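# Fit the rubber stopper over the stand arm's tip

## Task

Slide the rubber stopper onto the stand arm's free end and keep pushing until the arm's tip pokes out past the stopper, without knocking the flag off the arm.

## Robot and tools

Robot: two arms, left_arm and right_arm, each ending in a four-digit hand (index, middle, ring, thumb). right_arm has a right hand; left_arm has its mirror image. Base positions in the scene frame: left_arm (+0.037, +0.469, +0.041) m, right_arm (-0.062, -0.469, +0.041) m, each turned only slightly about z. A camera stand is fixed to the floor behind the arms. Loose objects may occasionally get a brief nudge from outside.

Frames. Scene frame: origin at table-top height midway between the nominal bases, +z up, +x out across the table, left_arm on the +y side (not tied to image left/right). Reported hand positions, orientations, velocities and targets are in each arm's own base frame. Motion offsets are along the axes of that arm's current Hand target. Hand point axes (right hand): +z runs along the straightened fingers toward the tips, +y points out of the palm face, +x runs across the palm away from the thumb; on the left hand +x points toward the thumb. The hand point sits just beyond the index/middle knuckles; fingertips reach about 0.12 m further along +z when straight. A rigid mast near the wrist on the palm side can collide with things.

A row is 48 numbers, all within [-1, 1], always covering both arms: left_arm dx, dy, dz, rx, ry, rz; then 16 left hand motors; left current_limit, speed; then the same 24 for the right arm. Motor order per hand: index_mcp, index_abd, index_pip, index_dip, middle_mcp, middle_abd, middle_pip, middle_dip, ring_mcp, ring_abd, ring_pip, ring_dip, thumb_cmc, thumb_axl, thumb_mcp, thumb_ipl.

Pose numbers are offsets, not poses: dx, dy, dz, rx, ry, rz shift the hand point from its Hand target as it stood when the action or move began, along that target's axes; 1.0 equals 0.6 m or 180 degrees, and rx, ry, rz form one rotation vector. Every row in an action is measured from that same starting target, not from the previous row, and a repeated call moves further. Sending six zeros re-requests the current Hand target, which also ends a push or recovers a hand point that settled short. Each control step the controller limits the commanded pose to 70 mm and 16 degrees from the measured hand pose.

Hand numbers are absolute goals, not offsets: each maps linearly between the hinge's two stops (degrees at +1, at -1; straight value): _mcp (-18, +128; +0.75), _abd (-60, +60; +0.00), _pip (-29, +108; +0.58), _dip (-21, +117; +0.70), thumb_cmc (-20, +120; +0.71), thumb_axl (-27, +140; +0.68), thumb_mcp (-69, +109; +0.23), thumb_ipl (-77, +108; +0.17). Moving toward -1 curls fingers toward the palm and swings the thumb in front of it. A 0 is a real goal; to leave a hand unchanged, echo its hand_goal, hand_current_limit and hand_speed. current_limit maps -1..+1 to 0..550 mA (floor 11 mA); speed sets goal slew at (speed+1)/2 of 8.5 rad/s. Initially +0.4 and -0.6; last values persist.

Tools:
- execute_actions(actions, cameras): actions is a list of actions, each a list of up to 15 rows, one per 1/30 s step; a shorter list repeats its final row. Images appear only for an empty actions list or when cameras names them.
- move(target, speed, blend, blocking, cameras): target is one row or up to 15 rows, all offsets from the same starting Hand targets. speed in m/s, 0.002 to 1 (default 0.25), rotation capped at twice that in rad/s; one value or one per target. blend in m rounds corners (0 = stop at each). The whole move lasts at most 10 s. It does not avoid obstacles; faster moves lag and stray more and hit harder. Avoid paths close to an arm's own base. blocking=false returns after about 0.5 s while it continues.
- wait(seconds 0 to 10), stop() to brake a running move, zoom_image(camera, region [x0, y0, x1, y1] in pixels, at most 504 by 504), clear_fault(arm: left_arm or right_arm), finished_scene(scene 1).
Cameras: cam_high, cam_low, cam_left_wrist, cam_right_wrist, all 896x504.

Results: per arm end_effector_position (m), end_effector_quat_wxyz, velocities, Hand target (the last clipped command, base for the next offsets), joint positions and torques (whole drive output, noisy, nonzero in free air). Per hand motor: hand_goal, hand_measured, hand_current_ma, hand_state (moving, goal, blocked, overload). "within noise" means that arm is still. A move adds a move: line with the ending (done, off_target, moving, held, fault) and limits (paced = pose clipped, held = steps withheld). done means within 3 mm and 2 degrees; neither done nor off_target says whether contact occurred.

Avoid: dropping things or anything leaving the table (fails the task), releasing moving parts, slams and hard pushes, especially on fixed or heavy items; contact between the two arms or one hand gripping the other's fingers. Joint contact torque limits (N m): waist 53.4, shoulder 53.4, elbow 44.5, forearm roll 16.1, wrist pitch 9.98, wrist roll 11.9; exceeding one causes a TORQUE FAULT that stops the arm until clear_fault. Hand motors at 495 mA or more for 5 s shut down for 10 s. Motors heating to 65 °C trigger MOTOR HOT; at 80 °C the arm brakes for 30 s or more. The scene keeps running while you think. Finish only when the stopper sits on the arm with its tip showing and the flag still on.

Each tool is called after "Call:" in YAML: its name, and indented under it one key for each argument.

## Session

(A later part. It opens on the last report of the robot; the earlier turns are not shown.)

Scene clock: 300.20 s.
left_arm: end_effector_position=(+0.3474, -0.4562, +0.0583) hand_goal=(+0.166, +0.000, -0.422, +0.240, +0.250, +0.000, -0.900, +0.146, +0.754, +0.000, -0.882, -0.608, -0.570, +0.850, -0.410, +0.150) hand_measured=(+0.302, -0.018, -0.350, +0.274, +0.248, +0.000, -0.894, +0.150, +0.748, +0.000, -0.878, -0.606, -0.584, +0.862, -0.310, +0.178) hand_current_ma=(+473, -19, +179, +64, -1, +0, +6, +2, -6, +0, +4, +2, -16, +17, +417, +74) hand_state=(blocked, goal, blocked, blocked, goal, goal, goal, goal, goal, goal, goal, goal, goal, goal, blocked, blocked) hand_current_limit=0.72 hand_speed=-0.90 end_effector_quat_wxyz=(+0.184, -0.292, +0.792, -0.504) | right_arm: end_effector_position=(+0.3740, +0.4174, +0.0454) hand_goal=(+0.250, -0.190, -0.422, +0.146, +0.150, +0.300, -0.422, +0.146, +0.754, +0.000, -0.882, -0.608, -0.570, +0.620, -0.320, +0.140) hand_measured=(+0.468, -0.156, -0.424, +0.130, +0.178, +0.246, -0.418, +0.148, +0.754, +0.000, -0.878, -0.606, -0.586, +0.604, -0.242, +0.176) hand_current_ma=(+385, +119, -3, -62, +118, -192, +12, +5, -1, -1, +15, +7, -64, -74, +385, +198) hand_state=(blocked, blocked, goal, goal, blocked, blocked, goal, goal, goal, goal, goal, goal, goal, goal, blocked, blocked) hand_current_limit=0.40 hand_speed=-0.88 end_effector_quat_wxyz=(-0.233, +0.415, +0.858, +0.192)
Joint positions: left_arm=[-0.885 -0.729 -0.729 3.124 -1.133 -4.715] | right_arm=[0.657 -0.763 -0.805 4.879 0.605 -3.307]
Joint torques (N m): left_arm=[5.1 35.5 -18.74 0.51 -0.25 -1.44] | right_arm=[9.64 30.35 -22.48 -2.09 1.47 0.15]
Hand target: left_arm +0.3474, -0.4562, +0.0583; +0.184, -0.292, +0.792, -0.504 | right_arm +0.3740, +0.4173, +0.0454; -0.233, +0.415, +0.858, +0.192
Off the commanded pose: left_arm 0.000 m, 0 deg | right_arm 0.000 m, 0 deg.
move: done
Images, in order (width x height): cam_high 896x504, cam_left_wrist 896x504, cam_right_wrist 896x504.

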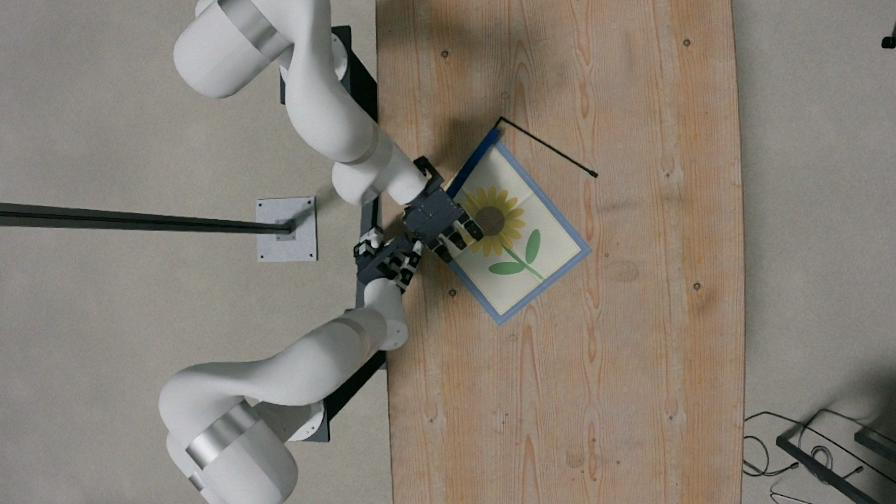

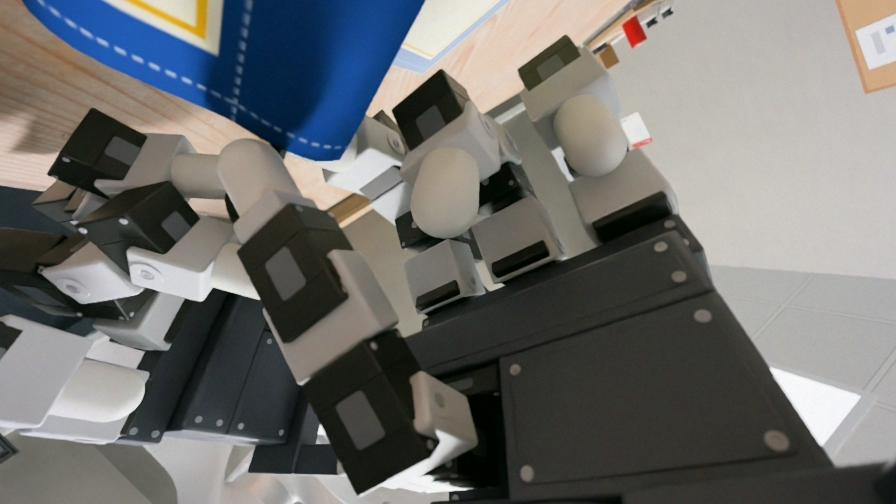

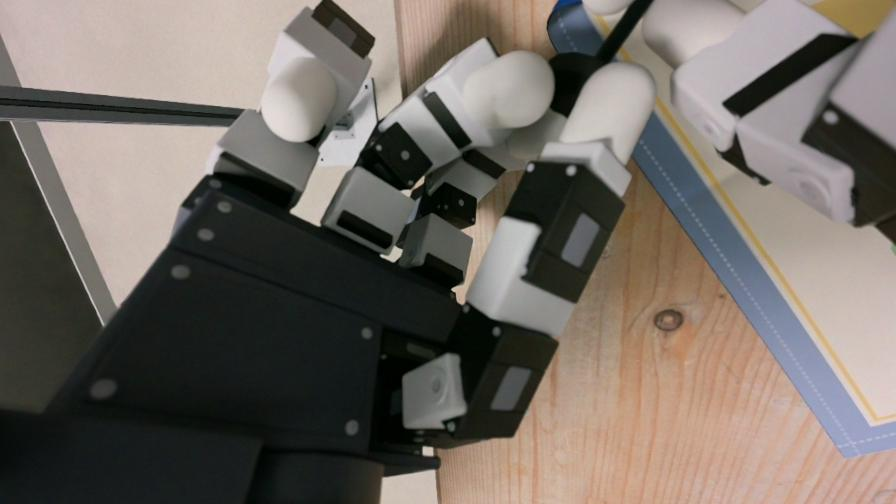

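Call:
move:
  target:
    - [0,0,0,0,0,0,0.165,0,-0.423,0.24,0.25,0,-0.9,0.145,0.753,0,-0.883,-0.609,-0.571,0.85,-0.41,0.15,0.72,-0.9,0.00046,0.00288,0.0017,0,0,0,0.25,-0.19,-0.423,0.145,0.15,0.3,-0.423,0.145,0.753,0,-0.883,-0.609,-0.571,0.62,-0.32,0.14,0.4,-0.88]
  speed: 0.02
  cameras: ["cam_right_wrist", "cam_high", "cam_left_wrist"]

Call:
zoom_image:
  camera: "cam_right_wrist"
  region: [535, 10, 635, 90]

Call:
zoom_image:
  camera: "cam_high"
  region: [470, 100, 530, 150]

Call:
zoom_image:
  camera: "cam_left_wrist"
  region: [200, 140, 300, 240]

Scene clock: 301.47 s.
left_arm: end_effector_position=(+0.3474, -0.4562, +0.0583) hand_goal=(+0.166, +0.000, -0.422, +0.240, +0.250, +0.000, -0.900, +0.146, +0.754, +0.000, -0.882, -0.608, -0.570, +0.850, -0.410, +0.150) hand_measured=(+0.300, -0.022, -0.350, +0.276, +0.248, +0.000, -0.894, +0.150, +0.748, +0.000, -0.878, -0.606, -0.590, +0.860, -0.310, +0.182) hand_current_ma=(+473, -27, +182, +65, -1, +0, +6, +2, -6, +0, +4, +2, -29, +15, +417, +86) hand_state=(blocked, blocked, blocked, blocked, goal, goal, goal, goal, goal, goal, goal, goal, goal, goal, blocked, blocked) hand_current_limit=0.72 hand_speed=-0.90 end_effector_quat_wxyz=(+0.184, -0.292, +0.792, -0.504) | right_arm: end_effector_position=(+0.3750, +0.4190, +0.0449) hand_goal=(+0.250, -0.190, -0.422, +0.146, +0.150, +0.300, -0.422, +0.146, +0.754, +0.000, -0.882, -0.608, -0.570, +0.620, -0.320, +0.140) hand_measured=(+0.468, -0.156, -0.426, +0.124, +0.176, +0.248, -0.418, +0.148, +0.754, +0.000, -0.878, -0.606, -0.586, +0.604, -0.242, +0.176) hand_current_ma=(+385, +119, -15, -83, +110, -185, +10, +5, -1, -1, +15, +7, -64, -74, +385, +198) hand_state=(blocked, blocked, goal, blocked, blocked, blocked, goal, goal, goal, goal, goal, goal, goal, goal, blocked, blocked) hand_current_limit=0.40 hand_speed=-0.88 end_effector_quat_wxyz=(-0.233, +0.415, +0.858, +0.192)
Joint positions: left_arm=[-0.885 -0.729 -0.729 3.124 -1.133 -4.715] | right_arm=[0.659 -0.766 -0.811 4.877 0.604 -3.303]
Joint torques (N m): left_arm=[4.23 36.16 -18.73 0.61 -0.34 -1.48] | right_arm=[10.43 31.73 -23.39 -1.92 -0.39 0.02]
Hand target: left_arm +0.3474, -0.4562, +0.0583; +0.184, -0.292, +0.792, -0.504 | right_arm +0.3750, +0.4190, +0.0449; -0.233, +0.415, +0.858, +0.192
Off the commanded pose: left_arm 0.000 m, 0 deg | right_arm 0.000 m, 0 deg.
move: done
Images, in order (width x height): cam_high 896x504, cam_left_wrist 896x504, cam_right_wrist 896x504.

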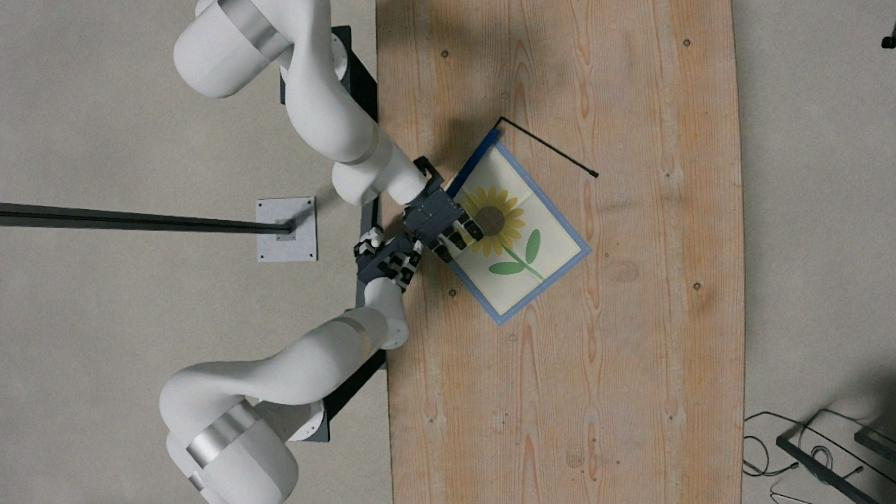

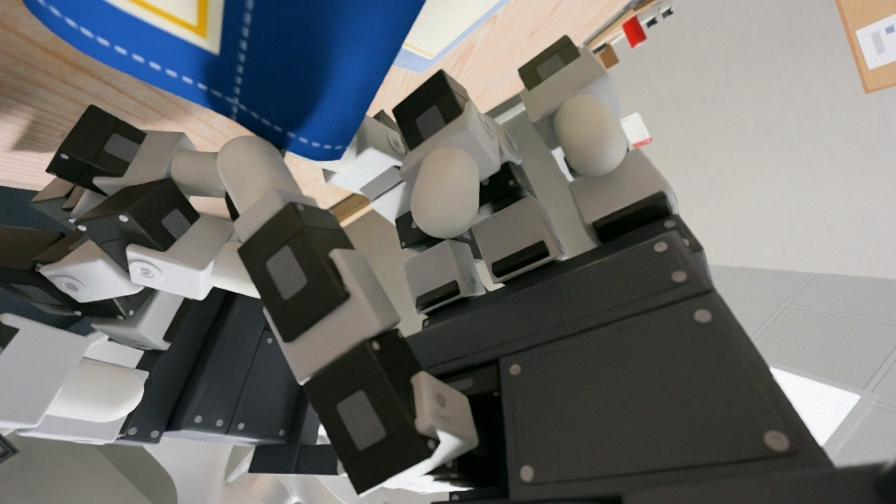

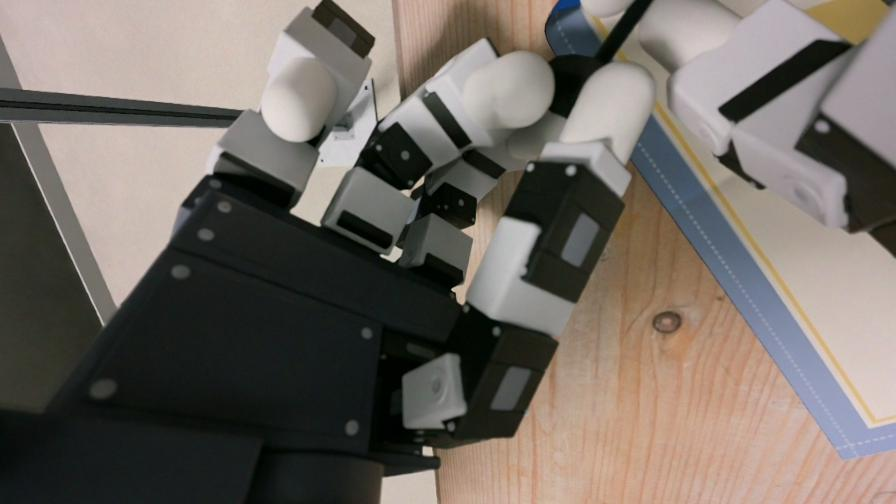

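Scaled by 5.040 from the camera's 896x504 image, which has a finer 1280x720 frame.

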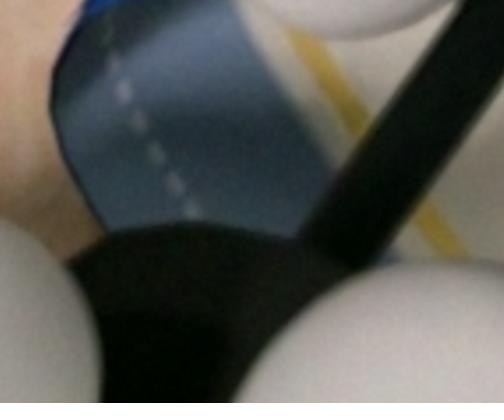

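Scaled by 8.400 from the camera's 896x504 image, which has a finer 1280x720 frame.

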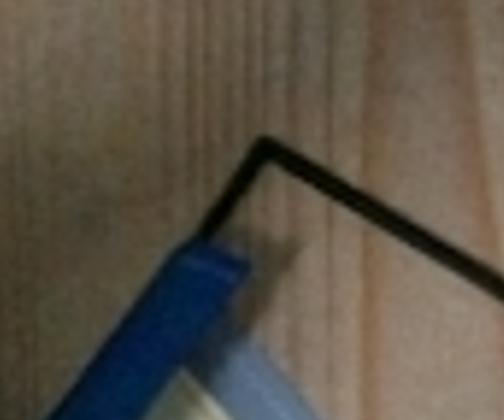

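Scaled by 5.040 from the camera's 896x504 image, which has a finer 1280x720 frame.

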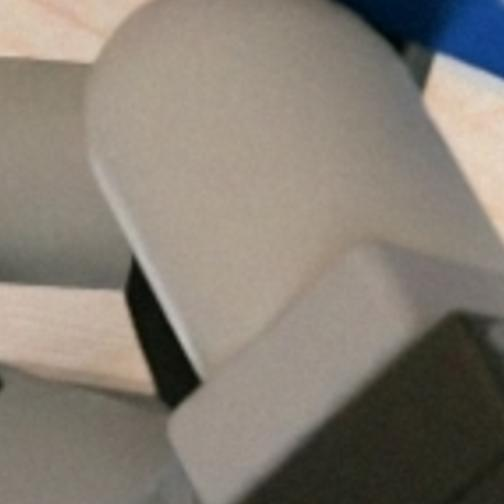

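Call:
move:
  target:
    - [0,0,0,0,0,0,0.165,0,-0.423,0.24,0.25,0,-0.9,0.145,0.753,0,-0.883,-0.609,-0.571,0.85,-0.41,0.15,0.72,-0.9,0.00318,-0.00015,0.00032,0,0.0302,0.0141,0.25,-0.19,-0.423,0.145,0.15,0.3,-0.423,0.145,0.753,0,-0.883,-0.609,-0.571,0.62,-0.32,0.14,0.4,-0.88]
    - [0,0,0,0,0,0,0.165,0,-0.423,0.24,0.25,0,-0.9,0.145,0.753,0,-0.883,-0.609,-0.571,0.85,-0.41,0.15,0.72,-0.9,-0.00318,0.00015,-0.00032,0,-0.0302,-0.0141,0.25,-0.19,-0.423,0.145,0.15,0.3,-0.423,0.145,0.753,0,-0.883,-0.609,-0.571,0.62,-0.32,0.14,0.4,-0.88]
    - [0,0,0,0,0,0,0.165,0,-0.423,0.24,0.25,0,-0.9,0.145,0.753,0,-0.883,-0.609,-0.571,0.85,-0.41,0.15,0.72,-0.9,0.00318,-0.00015,0.00032,0,0.0302,0.0141,0.25,-0.19,-0.423,0.145,0.15,0.3,-0.423,0.145,0.753,0,-0.883,-0.609,-0.571,0.62,-0.32,0.14,0.4,-0.88]
    - [0,0,0,0,0,0,0.165,0,-0.423,0.24,0.25,0,-0.9,0.145,0.753,0,-0.883,-0.609,-0.571,0.85,-0.41,0.15,0.72,-0.9,0,0,0,0,0,0,0.25,-0.19,-0.423,0.145,0.15,0.3,-0.423,0.145,0.753,0,-0.883,-0.609,-0.571,0.62,-0.32,0.14,0.4,-0.88]
  speed: 0.12
  cameras: ["cam_right_wrist", "cam_high", "cam_left_wrist"]

Call:
zoom_image:
  camera: "cam_right_wrist"
  region: [535, 10, 635, 90]

Call:
zoom_image:
  camera: "cam_high"
  region: [470, 100, 530, 150]

Call:
zoom_image:
  camera: "cam_left_wrist"
  region: [200, 140, 300, 240]

Scene clock: 310.57 s.
left_arm: end_effector_position=(+0.3474, -0.4562, +0.0583) hand_goal=(+0.166, +0.000, -0.422, +0.240, +0.250, +0.000, -0.900, +0.146, +0.754, +0.000, -0.882, -0.608, -0.570, +0.850, -0.410, +0.150) hand_measured=(+0.296, -0.022, -0.348, +0.278, +0.248, +0.000, -0.894, +0.150, +0.748, +0.000, -0.878, -0.606, -0.590, +0.862, -0.310, +0.186) hand_current_ma=(+456, -27, +189, +70, -1, +0, +6, +2, -6, +0, +4, +2, -29, +17, +417, +100) hand_state=(blocked, blocked, blocked, blocked, goal, goal, goal, goal, goal, goal, goal, goal, goal, goal, blocked, blocked) hand_current_limit=0.72 hand_speed=-0.90 end_effector_quat_wxyz=(+0.184, -0.292, +0.792, -0.504) | right_arm: end_effector_position=(+0.3750, +0.4190, +0.0449) hand_goal=(+0.250, -0.190, -0.422, +0.146, +0.150, +0.300, -0.422, +0.146, +0.754, +0.000, -0.882, -0.608, -0.570, +0.620, -0.320, +0.140) hand_measured=(+0.470, -0.156, -0.432, +0.124, +0.174, +0.250, -0.420, +0.148, +0.754, +0.000, -0.878, -0.606, -0.582, +0.604, -0.236, +0.172) hand_current_ma=(+385, +119, -34, -85, +95, -179, +8, +5, +0, -1, +15, +7, -44, -73, +385, +178) hand_state=(blocked, blocked, goal, blocked, blocked, blocked, goal, goal, goal, goal, goal, goal, goal, goal, blocked, blocked) hand_current_limit=0.40 hand_speed=-0.88 end_effector_quat_wxyz=(-0.233, +0.415, +0.858, +0.192)
Joint positions: left_arm=[-0.885 -0.729 -0.729 3.124 -1.133 -4.715] | right_arm=[0.659 -0.766 -0.811 4.877 0.604 -3.303]
Joint torques (N m): left_arm=[0.03 36.78 -18.21 0.14 -0.86 -1.46] | right_arm=[9.94 63.21 -5.41 4.7 -0.68 -1.14]
Hand target: left_arm +0.3474, -0.4562, +0.0583; +0.184, -0.292, +0.792, -0.504 | right_arm +0.3750, +0.4190, +0.0449; -0.233, +0.415, +0.858, +0.192
Off the commanded pose: left_arm 0.000 m, 0 deg | right_arm 0.000 m, 0 deg.
move: done
Images, in order (width x height): cam_high 896x504, cam_left_wrist 896x504, cam_right_wrist 896x504.

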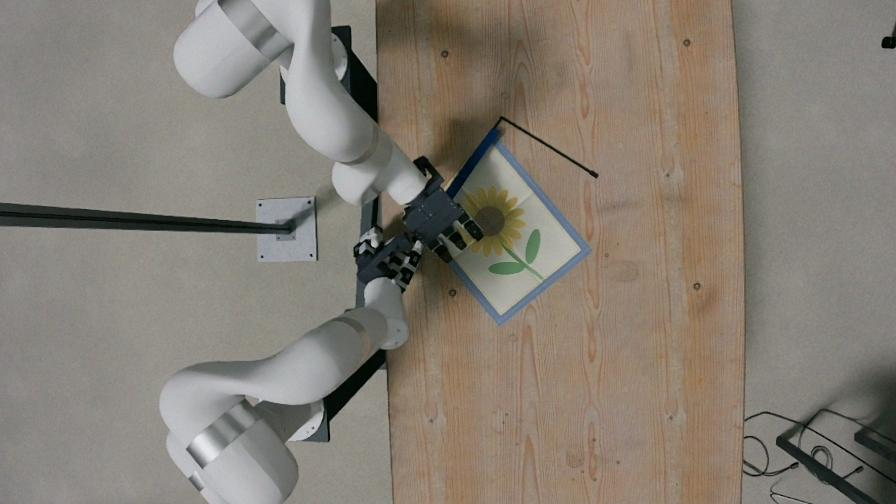

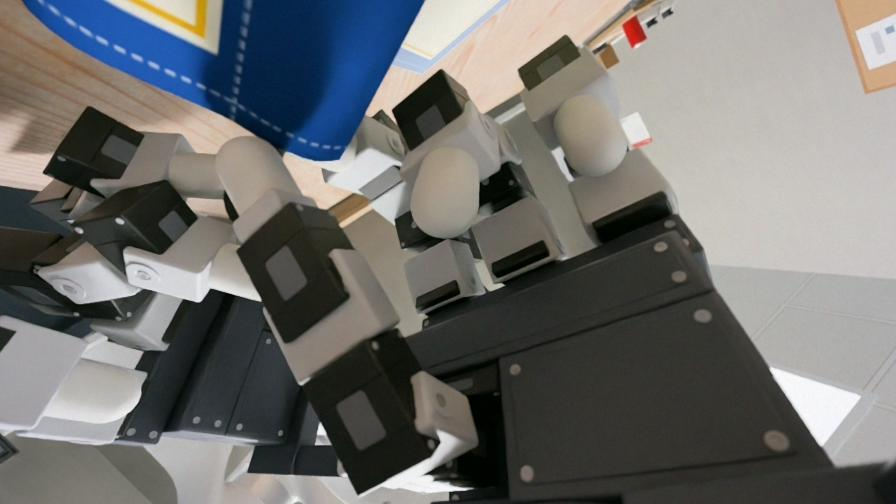

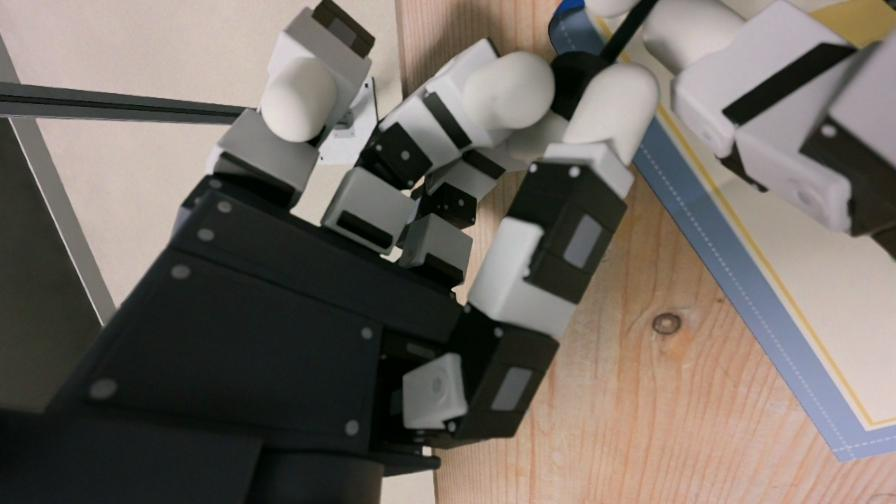

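Scaled by 5.040 from the camera's 896x504 image, which has a finer 1280x720 frame.

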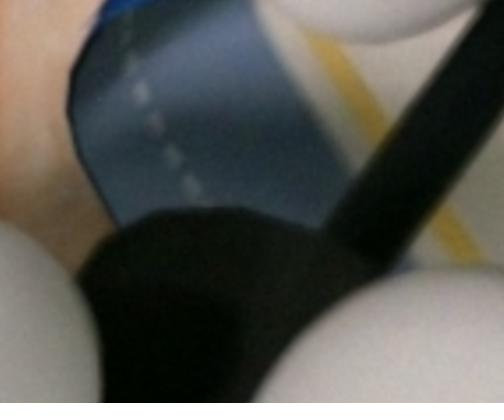

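Scaled by 8.400 from the camera's 896x504 image, which has a finer 1280x720 frame.

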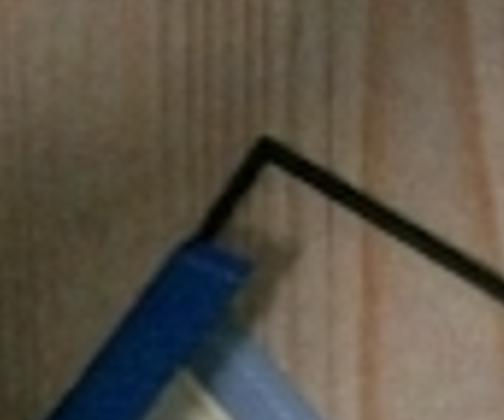

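Scaled by 5.040 from the camera's 896x504 image, which has a finer 1280x720 frame.

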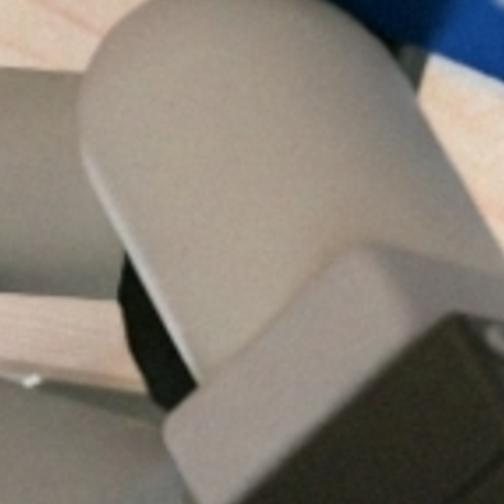

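Call:
move:
  target:
    - [0,0,0,0,0,0,0.165,0,-0.423,0.24,0.25,0,-0.9,0.145,0.753,0,-0.883,-0.609,-0.571,0.85,-0.41,0.15,0.72,-0.9,0.00318,-0.00015,0.00032,0,0.0302,0.0141,0.25,-0.19,-0.423,0.145,0.15,0.3,-0.423,0.145,0.753,0,-0.883,-0.609,-0.571,0.62,-0.32,0.14,0.4,-0.88]
    - [0,0,0,0,0,0,0.165,0,-0.423,0.24,0.25,0,-0.9,0.145,0.753,0,-0.883,-0.609,-0.571,0.85,-0.41,0.15,0.72,-0.9,-0.00318,0.00015,-0.00032,0,-0.0302,-0.0141,0.25,-0.19,-0.423,0.145,0.15,0.3,-0.423,0.145,0.753,0,-0.883,-0.609,-0.571,0.62,-0.32,0.14,0.4,-0.88]
    - [0,0,0,0,0,0,0.165,0,-0.423,0.24,0.25,0,-0.9,0.145,0.753,0,-0.883,-0.609,-0.571,0.85,-0.41,0.15,0.72,-0.9,0.00318,-0.00015,0.00032,0,0.0302,0.0141,0.25,-0.19,-0.423,0.145,0.15,0.3,-0.423,0.145,0.753,0,-0.883,-0.609,-0.571,0.62,-0.32,0.14,0.4,-0.88]
    - [0,0,0,0,0,0,0.165,0,-0.423,0.24,0.25,0,-0.9,0.145,0.753,0,-0.883,-0.609,-0.571,0.85,-0.41,0.15,0.72,-0.9,0.00012,0.00072,0.00043,0,0,0,0.25,-0.19,-0.423,0.145,0.15,0.3,-0.423,0.145,0.753,0,-0.883,-0.609,-0.571,0.62,-0.32,0.14,0.4,-0.88]
  speed: 0.15
  blend: [0.002,0.002,0.002,0]
  cameras: ["cam_right_wrist", "cam_high", "cam_left_wrist"]

Call:
zoom_image:
  camera: "cam_right_wrist"
  region: [535, 0, 695, 90]

Call:
zoom_image:
  camera: "cam_high"
  region: [470, 100, 530, 150]

Call:
zoom_image:
  camera: "cam_left_wrist"
  region: [200, 140, 300, 240]

Scene clock: 314.60 s.
left_arm: end_effector_position=(+0.3474, -0.4562, +0.0583) hand_goal=(+0.166, +0.000, -0.422, +0.240, +0.250, +0.000, -0.900, +0.146, +0.754, +0.000, -0.882, -0.608, -0.570, +0.850, -0.410, +0.150) hand_measured=(+0.296, -0.022, -0.346, +0.278, +0.248, +0.000, -0.894, +0.150, +0.748, +0.000, -0.878, -0.606, -0.590, +0.862, -0.310, +0.186) hand_current_ma=(+456, -27, +191, +70, -1, +0, +6, +2, -6, +0, +4, +2, -29, +16, +417, +100) hand_state=(blocked, blocked, blocked, blocked, goal, goal, goal, goal, goal, goal, goal, goal, goal, goal, blocked, blocked) hand_current_limit=0.72 hand_speed=-0.90 end_effector_quat_wxyz=(+0.184, -0.292, +0.792, -0.504) | right_arm: end_effector_position=(+0.3742, +0.4202, +0.0456) hand_goal=(+0.250, -0.190, -0.422, +0.146, +0.150, +0.300, -0.422, +0.146, +0.754, +0.000, -0.882, -0.608, -0.570, +0.620, -0.320, +0.140) hand_measured=(+0.470, -0.156, -0.432, +0.124, +0.174, +0.250, -0.420, +0.148, +0.754, +0.000, -0.878, -0.606, -0.590, +0.604, -0.238, +0.172) hand_current_ma=(+385, +119, -35, -85, +98, -178, +9, +5, +0, -1, +15, +7, -74, -71, +385, +175) hand_state=(blocked, blocked, goal, blocked, blocked, blocked, goal, goal, goal, goal, goal, goal, goal, goal, blocked, blocked) hand_current_limit=0.40 hand_speed=-0.88 end_effector_quat_wxyz=(-0.269, +0.423, +0.841, +0.203)
Joint positions: left_arm=[-0.885 -0.729 -0.729 3.124 -1.133 -4.715] | right_arm=[0.634 -0.783 -0.82 4.845 0.682 -3.266]
Joint torques (N m): left_arm=[-2.43 37.7 -18.29 0.31 -1.14 -1.41] | right_arm=[-10.24 29.17 -21.61 -1.59 3.32 0.11]
Hand target: left_arm +0.3474, -0.4562, +0.0583; +0.184, -0.292, +0.792, -0.504 | right_arm +0.3742, +0.4202, +0.0456; -0.269, +0.423, +0.841, +0.203 (not the last commanded pose)
Off the commanded pose: left_arm 0.000 m, 0 deg | right_arm 0.001 m, 5 deg.
move: held (right_arm; a check stopped the path); path passed 3 of 4 targets; limits=held
pose unreachable (right arm): on one or more control steps of this call, first in action 0 (counted from 0), this arm could not follow its commanded pose, so it was not sent that pose on those steps. It may still have moved: this result reports where it is.
cause: moving toward the commanded pose would bring a part of the arm too close to another arm (a part of this arm just beyond joint 6 (wrist roll) and a part of the left arm just beyond its joint 6 (wrist roll), 3 mm apart when this arm was first held).
Images, in order (width x height): cam_high 896x504, cam_left_wrist 896x504, cam_right_wrist 896x504.

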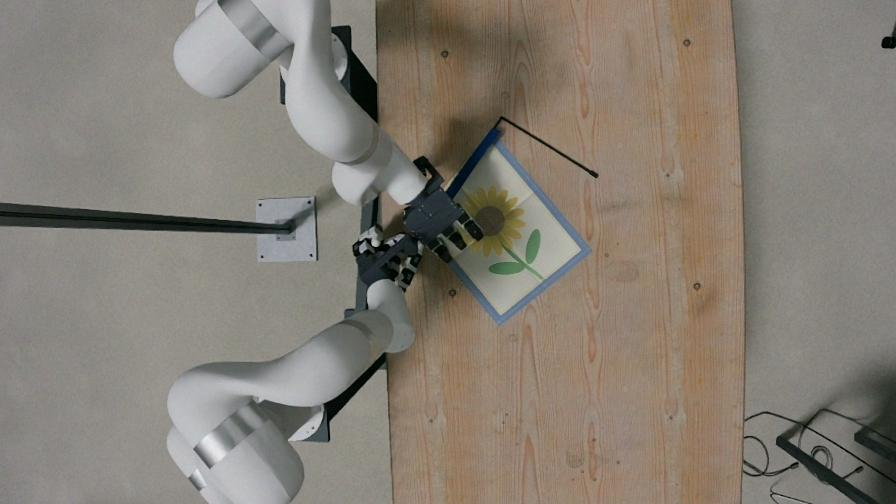

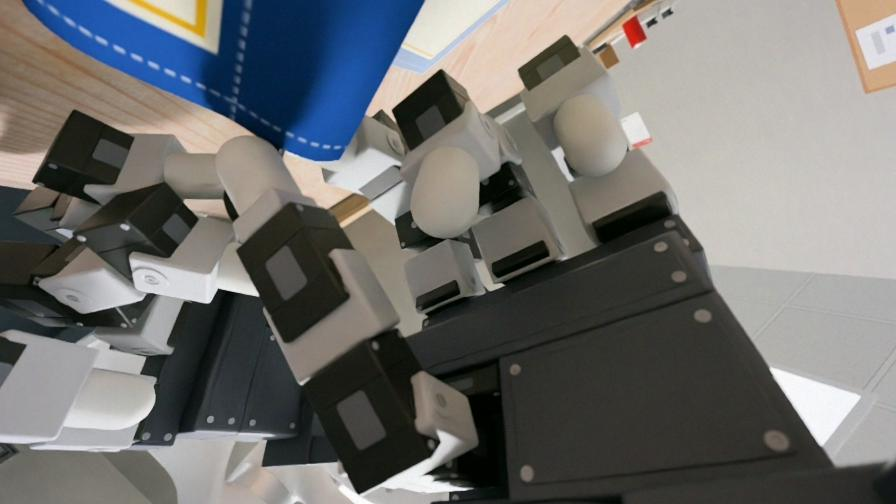

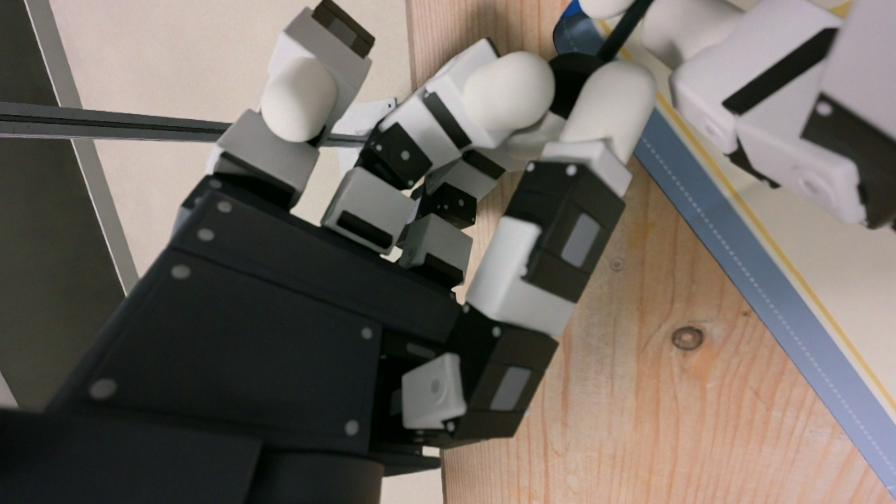

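Scaled by 3.150 from the camera's 896x504 image, which has a finer 1280x720 frame.

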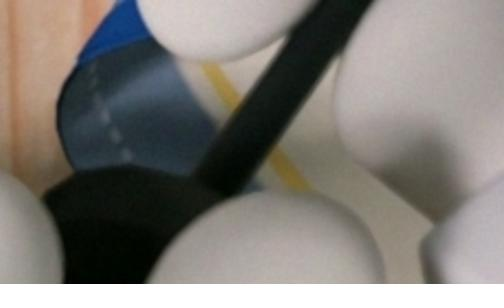

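Scaled by 8.400 from the camera's 896x504 image, which has a finer 1280x720 frame.

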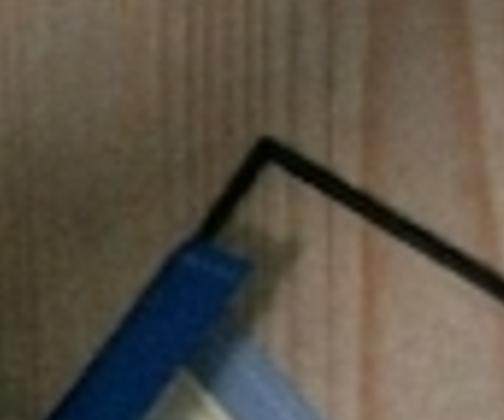

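Scaled by 5.040 from the camera's 896x504 image, which has a finer 1280x720 frame.

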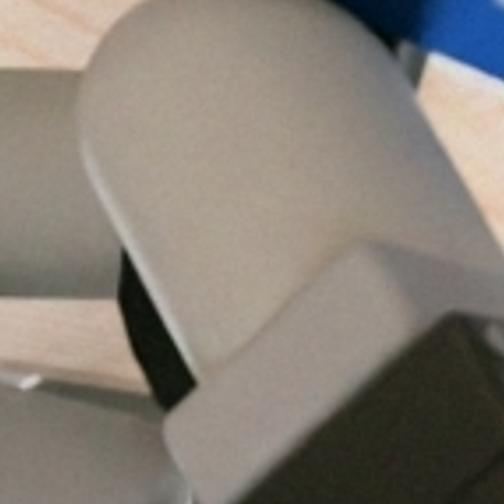

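Call:
move:
  target:
    - [0,0,0,0,0,0,0.165,0,-0.423,0.24,0.25,0,-0.9,0.145,0.753,0,-0.883,-0.609,-0.571,0.85,-0.41,0.15,0.72,-0.9,-0.01008,0.00128,-0.00275,0,-0.0997,-0.0465,0.25,-0.19,-0.423,0.145,0.15,0.3,-0.423,0.145,0.753,0,-0.883,-0.609,-0.571,0.62,-0.32,0.14,0.4,-0.88]
  speed: 0.1
  cameras: ["cam_right_wrist", "cam_high", "cam_left_wrist"]

Call:
zoom_image:
  camera: "cam_right_wrist"
  region: [535, 0, 695, 90]

Call:
zoom_image:
  camera: "cam_high"
  region: [470, 100, 530, 150]

Call:
zoom_image:
  camera: "cam_left_wrist"
  region: [200, 140, 300, 240]

Scene clock: 319.93 s.
left_arm: end_effector_position=(+0.3474, -0.4562, +0.0583) hand_goal=(+0.166, +0.000, -0.422, +0.240, +0.250, +0.000, -0.900, +0.146, +0.754, +0.000, -0.882, -0.608, -0.570, +0.850, -0.410, +0.150) hand_measured=(+0.296, -0.022, -0.346, +0.278, +0.248, +0.000, -0.894, +0.150, +0.748, +0.000, -0.878, -0.606, -0.590, +0.862, -0.310, +0.186) hand_current_ma=(+455, -27, +191, +70, -1, +0, +6, +2, -6, +0, +4, +2, -29, +16, +417, +100) hand_state=(blocked, blocked, blocked, blocked, goal, goal, goal, goal, goal, goal, goal, goal, goal, goal, blocked, blocked) hand_current_limit=0.72 hand_speed=-0.90 end_effector_quat_wxyz=(+0.184, -0.292, +0.792, -0.504) | right_arm: end_effector_position=(+0.3744, +0.4202, +0.0454) hand_goal=(+0.250, -0.190, -0.422, +0.146, +0.150, +0.300, -0.422, +0.146, +0.754, +0.000, -0.882, -0.608, -0.570, +0.620, -0.320, +0.140) hand_measured=(+0.470, -0.156, -0.432, +0.124, +0.174, +0.250, -0.420, +0.148, +0.754, +0.000, -0.878, -0.606, -0.590, +0.604, -0.238, +0.172) hand_current_ma=(+385, +119, -36, -85, +97, -178, +7, +5, +0, -1, +15, +7, -74, -71, +385, +175) hand_state=(blocked, blocked, goal, blocked, blocked, blocked, goal, goal, goal, goal, goal, goal, goal, goal, blocked, blocked) hand_current_limit=0.40 hand_speed=-0.88 end_effector_quat_wxyz=(-0.266, +0.423, +0.842, +0.202)
Joint positions: left_arm=[-0.885 -0.729 -0.729 3.124 -1.133 -4.715] | right_arm=[0.636 -0.782 -0.819 4.848 0.676 -3.269]
Joint torques (N m): left_arm=[-4.22 39.21 -18.32 0 -1.37 -1.45] | right_arm=[-9.91 30.02 -22.28 -2.3 3.65 0.16]
Hand target: left_arm +0.3474, -0.4562, +0.0583; +0.184, -0.292, +0.792, -0.504 | right_arm +0.3744, +0.4202, +0.0454; -0.266, +0.423, +0.842, +0.202 (not the last commanded pose)
Off the commanded pose: left_arm 0.000 m, 0 deg | right_arm 0.006 m, 19 deg.
move: held (right_arm; a check stopped the path); limits=held
pose unreachable (right arm): on one or more control steps of this call, first in action 0 (counted from 0), this arm could not follow its commanded pose, so it was not sent that pose on those steps. It may still have moved: this result reports where it is.
cause: moving toward the commanded pose would bring a part of the arm too close to another arm (a part of this arm just beyond joint 6 (wrist roll) and a part of the left arm just beyond its joint 6 (wrist roll), 3 mm apart when this arm was first held).
Images, in order (width x height): cam_high 896x504, cam_left_wrist 896x504, cam_right_wrist 896x504.

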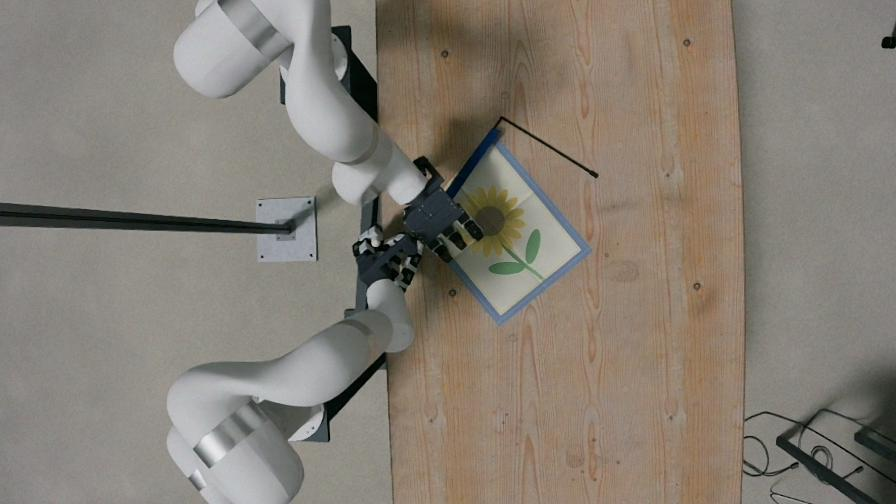

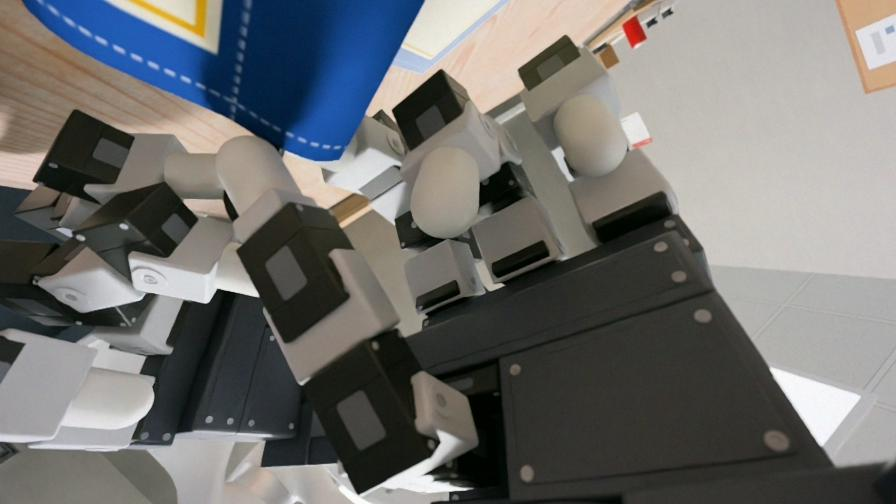

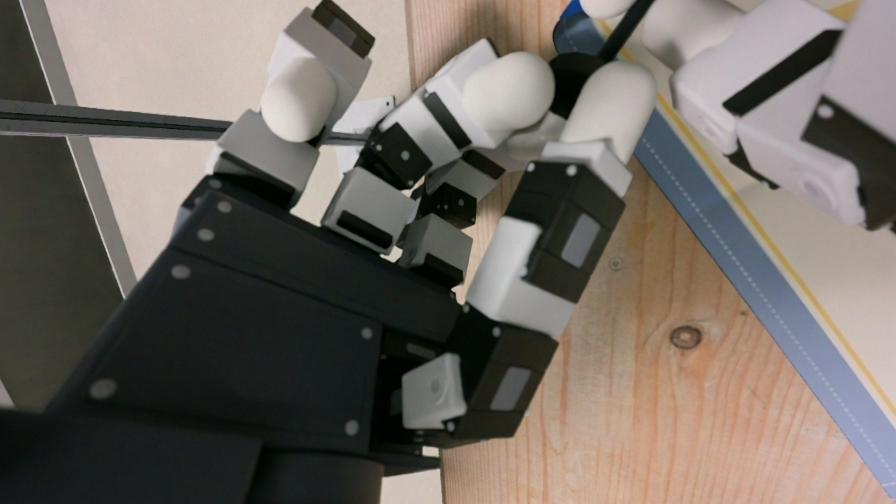

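Scaled by 3.150 from the camera's 896x504 image, which has a finer 1280x720 frame.

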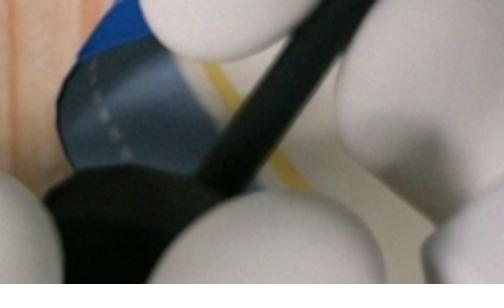

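Scaled by 8.400 from the camera's 896x504 image, which has a finer 1280x720 frame.

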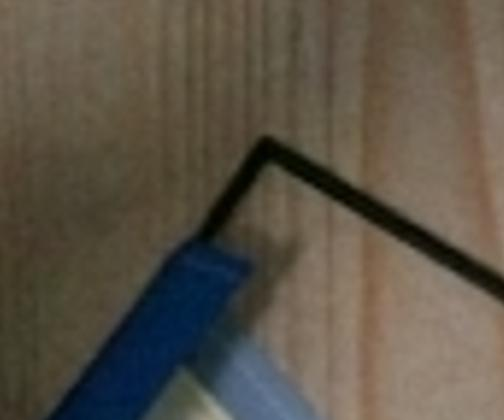

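Scaled by 5.040 from the camera's 896x504 image, which has a finer 1280x720 frame.

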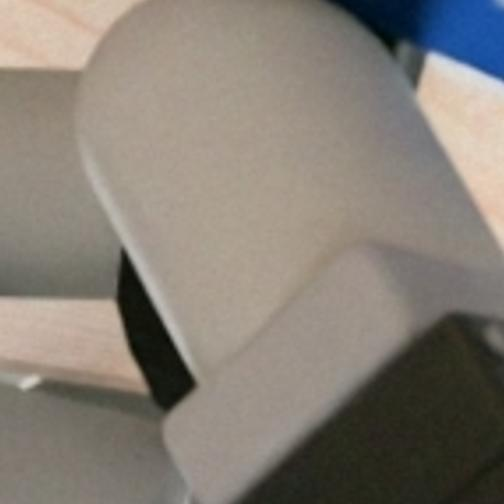

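Call:
zoom_image:
  camera: "cam_left_wrist"
  region: [180, 90, 400, 250]

Call:
zoom_image:
  camera: "cam_right_wrist"
  region: [540, 0, 740, 120]

Call:
zoom_image:
  camera: "cam_high"
  region: [380, 150, 500, 270]

Scaled by 2.291 from the camera's 896x504 image, which has a finer 1280x720 frame.

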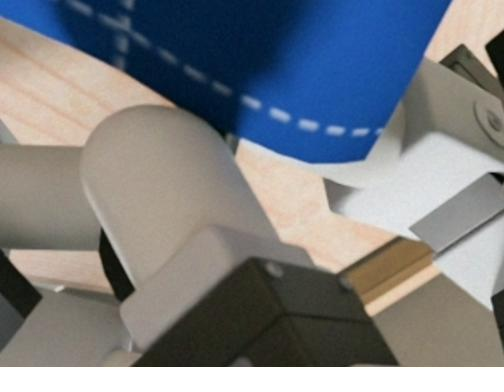

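Scaled by 2.520 from the camera's 896x504 image, which has a finer 1280x720 frame.

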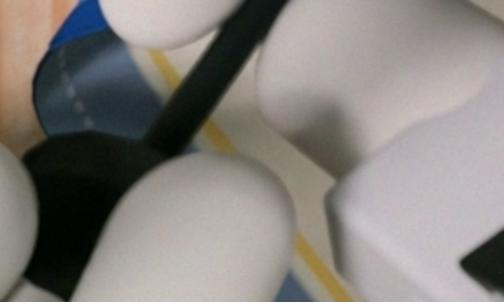

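Scaled by 4.200 from the camera's 896x504 image, which has a finer 1280x720 frame.

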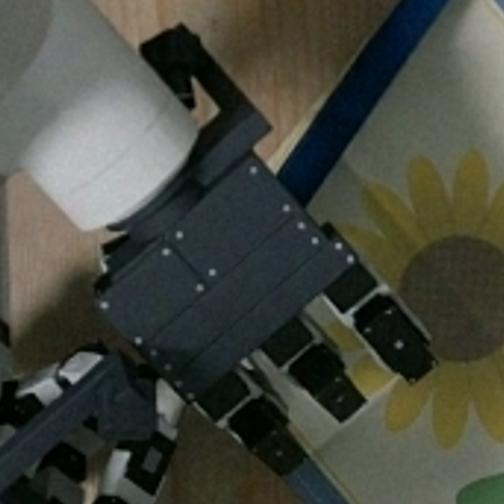

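Call:
move:
  target:
    - [0.00538,-0.0016,0.00343,0,0.03775,0.0176,0.165,0,-0.423,0.24,0.25,0,-0.9,0.145,0.753,0,-0.883,-0.609,-0.571,0.85,-0.41,0.15,0.72,-0.9,0,0,0,0,0,0,0.25,-0.19,-0.423,0.145,0.15,0.3,-0.423,0.145,0.753,0,-0.883,-0.609,-0.571,0.62,-0.32,0.14,0.4,-0.88]
  speed: 0.06
  cameras: ["cam_right_wrist", "cam_high", "cam_left_wrist"]

Call:
zoom_image:
  camera: "cam_right_wrist"
  region: [540, 0, 740, 120]

Call:
zoom_image:
  camera: "cam_left_wrist"
  region: [180, 90, 400, 250]

Call:
zoom_image:
  camera: "cam_high"
  region: [470, 100, 530, 150]

Scene clock: 324.87 s.
left_arm: end_effector_position=(+0.3465, -0.4600, +0.0583) hand_goal=(+0.166, +0.000, -0.422, +0.240, +0.250, +0.000, -0.900, +0.146, +0.754, +0.000, -0.882, -0.608, -0.570, +0.850, -0.410, +0.150) hand_measured=(+0.294, -0.022, -0.346, +0.278, +0.248, +0.000, -0.894, +0.150, +0.748, +0.000, -0.878, -0.606, -0.588, +0.862, -0.310, +0.186) hand_current_ma=(+455, -27, +191, +70, -1, +0, +6, +2, -6, +0, +4, +2, -25, +16, +417, +104) hand_state=(blocked, blocked, blocked, blocked, goal, goal, goal, goal, goal, goal, goal, goal, goal, goal, blocked, blocked) hand_current_limit=0.72 hand_speed=-0.90 end_effector_quat_wxyz=(+0.151, -0.239, +0.809, -0.515) | right_arm: end_effector_position=(+0.3744, +0.4202, +0.0454) hand_goal=(+0.250, -0.190, -0.422, +0.146, +0.150, +0.300, -0.422, +0.146, +0.754, +0.000, -0.882, -0.608, -0.570, +0.620, -0.320, +0.140) hand_measured=(+0.470, -0.156, -0.432, +0.124, +0.174, +0.250, -0.420, +0.148, +0.754, +0.000, -0.878, -0.606, -0.592, +0.604, -0.238, +0.172) hand_current_ma=(+385, +119, -37, -85, +96, -178, +6, +5, +0, -1, +15, +7, -87, -71, +385, +175) hand_state=(blocked, blocked, goal, blocked, blocked, blocked, goal, goal, goal, goal, goal, goal, blocked, goal, blocked, blocked) hand_current_limit=0.40 hand_speed=-0.88 end_effector_quat_wxyz=(-0.266, +0.423, +0.842, +0.202)
Joint positions: left_arm=[-0.842 -0.736 -0.747 3.299 -1.122 -4.717] | right_arm=[0.636 -0.782 -0.819 4.848 0.676 -3.269]
Joint torques (N m): left_arm=[5.85 18.79 -23.13 2.8 -0.11 -2.43] | right_arm=[-10.75 31.93 -19.76 -2.42 2.4 0.1]
Hand target: left_arm +0.3465, -0.4600, +0.0583; +0.151, -0.239, +0.809, -0.515 | right_arm +0.3744, +0.4202, +0.0454; -0.266, +0.423, +0.842, +0.202
Off the commanded pose: left_arm 0.000 m, 0 deg | right_arm 0.000 m, 0 deg.
move: done
Images, in order (width x height): cam_high 896x504, cam_left_wrist 896x504, cam_right_wrist 896x504.

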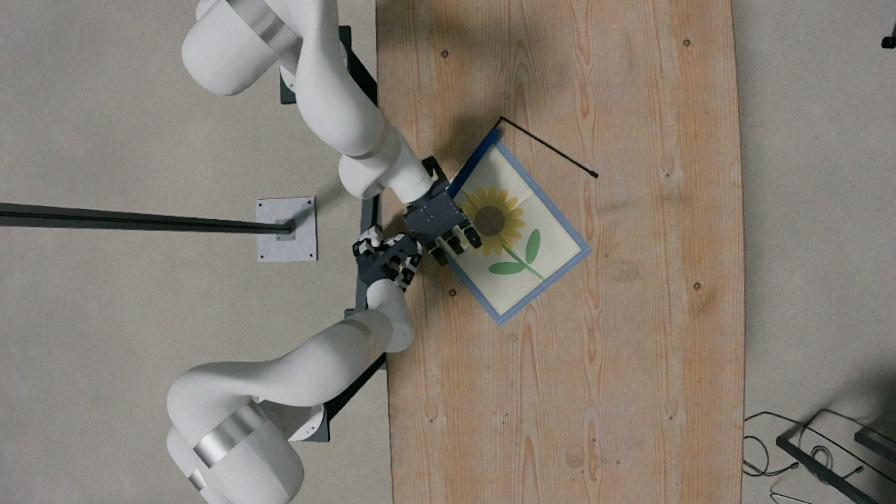

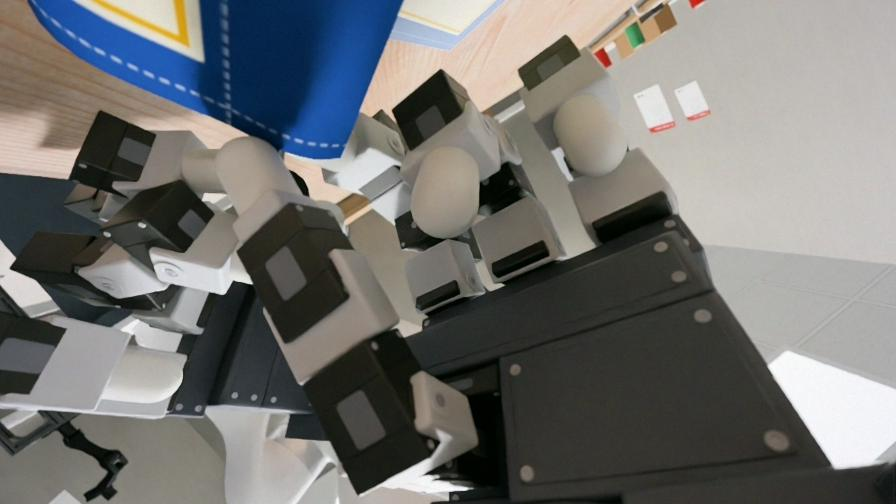

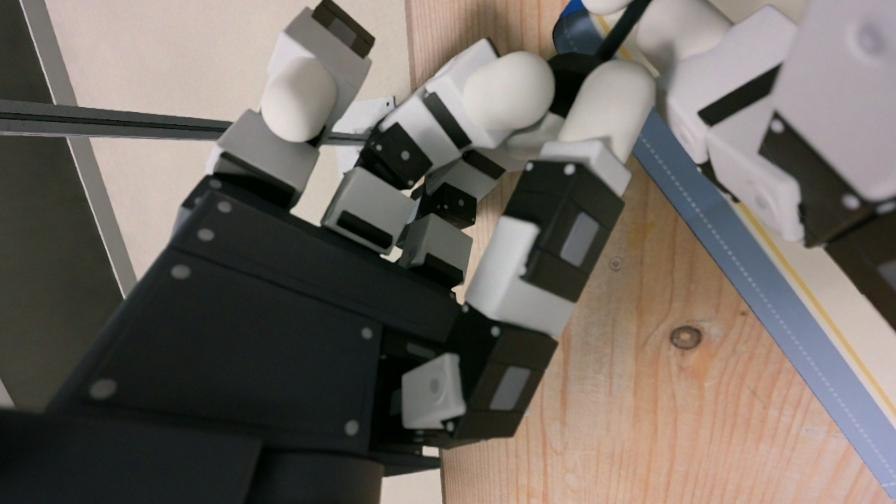

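Scaled by 2.520 from the camera's 896x504 image, which has a finer 1280x720 frame.

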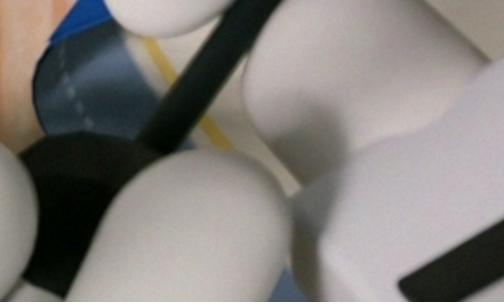

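Scaled by 2.291 from the camera's 896x504 image, which has a finer 1280x720 frame.

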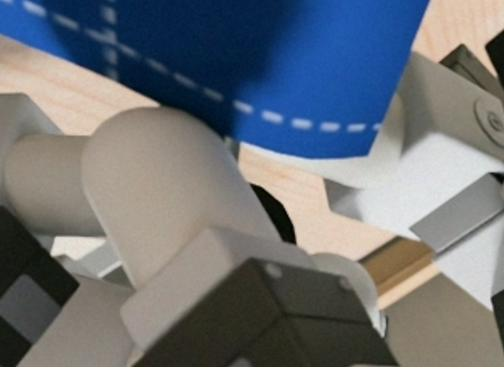

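Scaled by 8.400 from the camera's 896x504 image, which has a finer 1280x720 frame.

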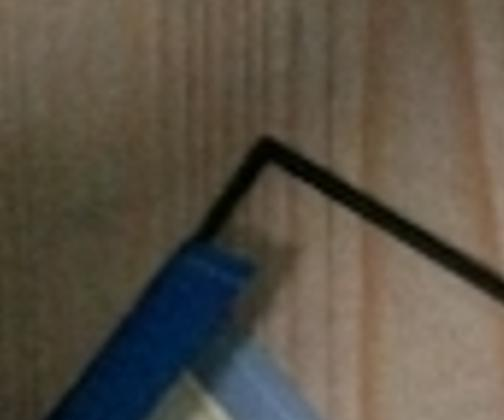

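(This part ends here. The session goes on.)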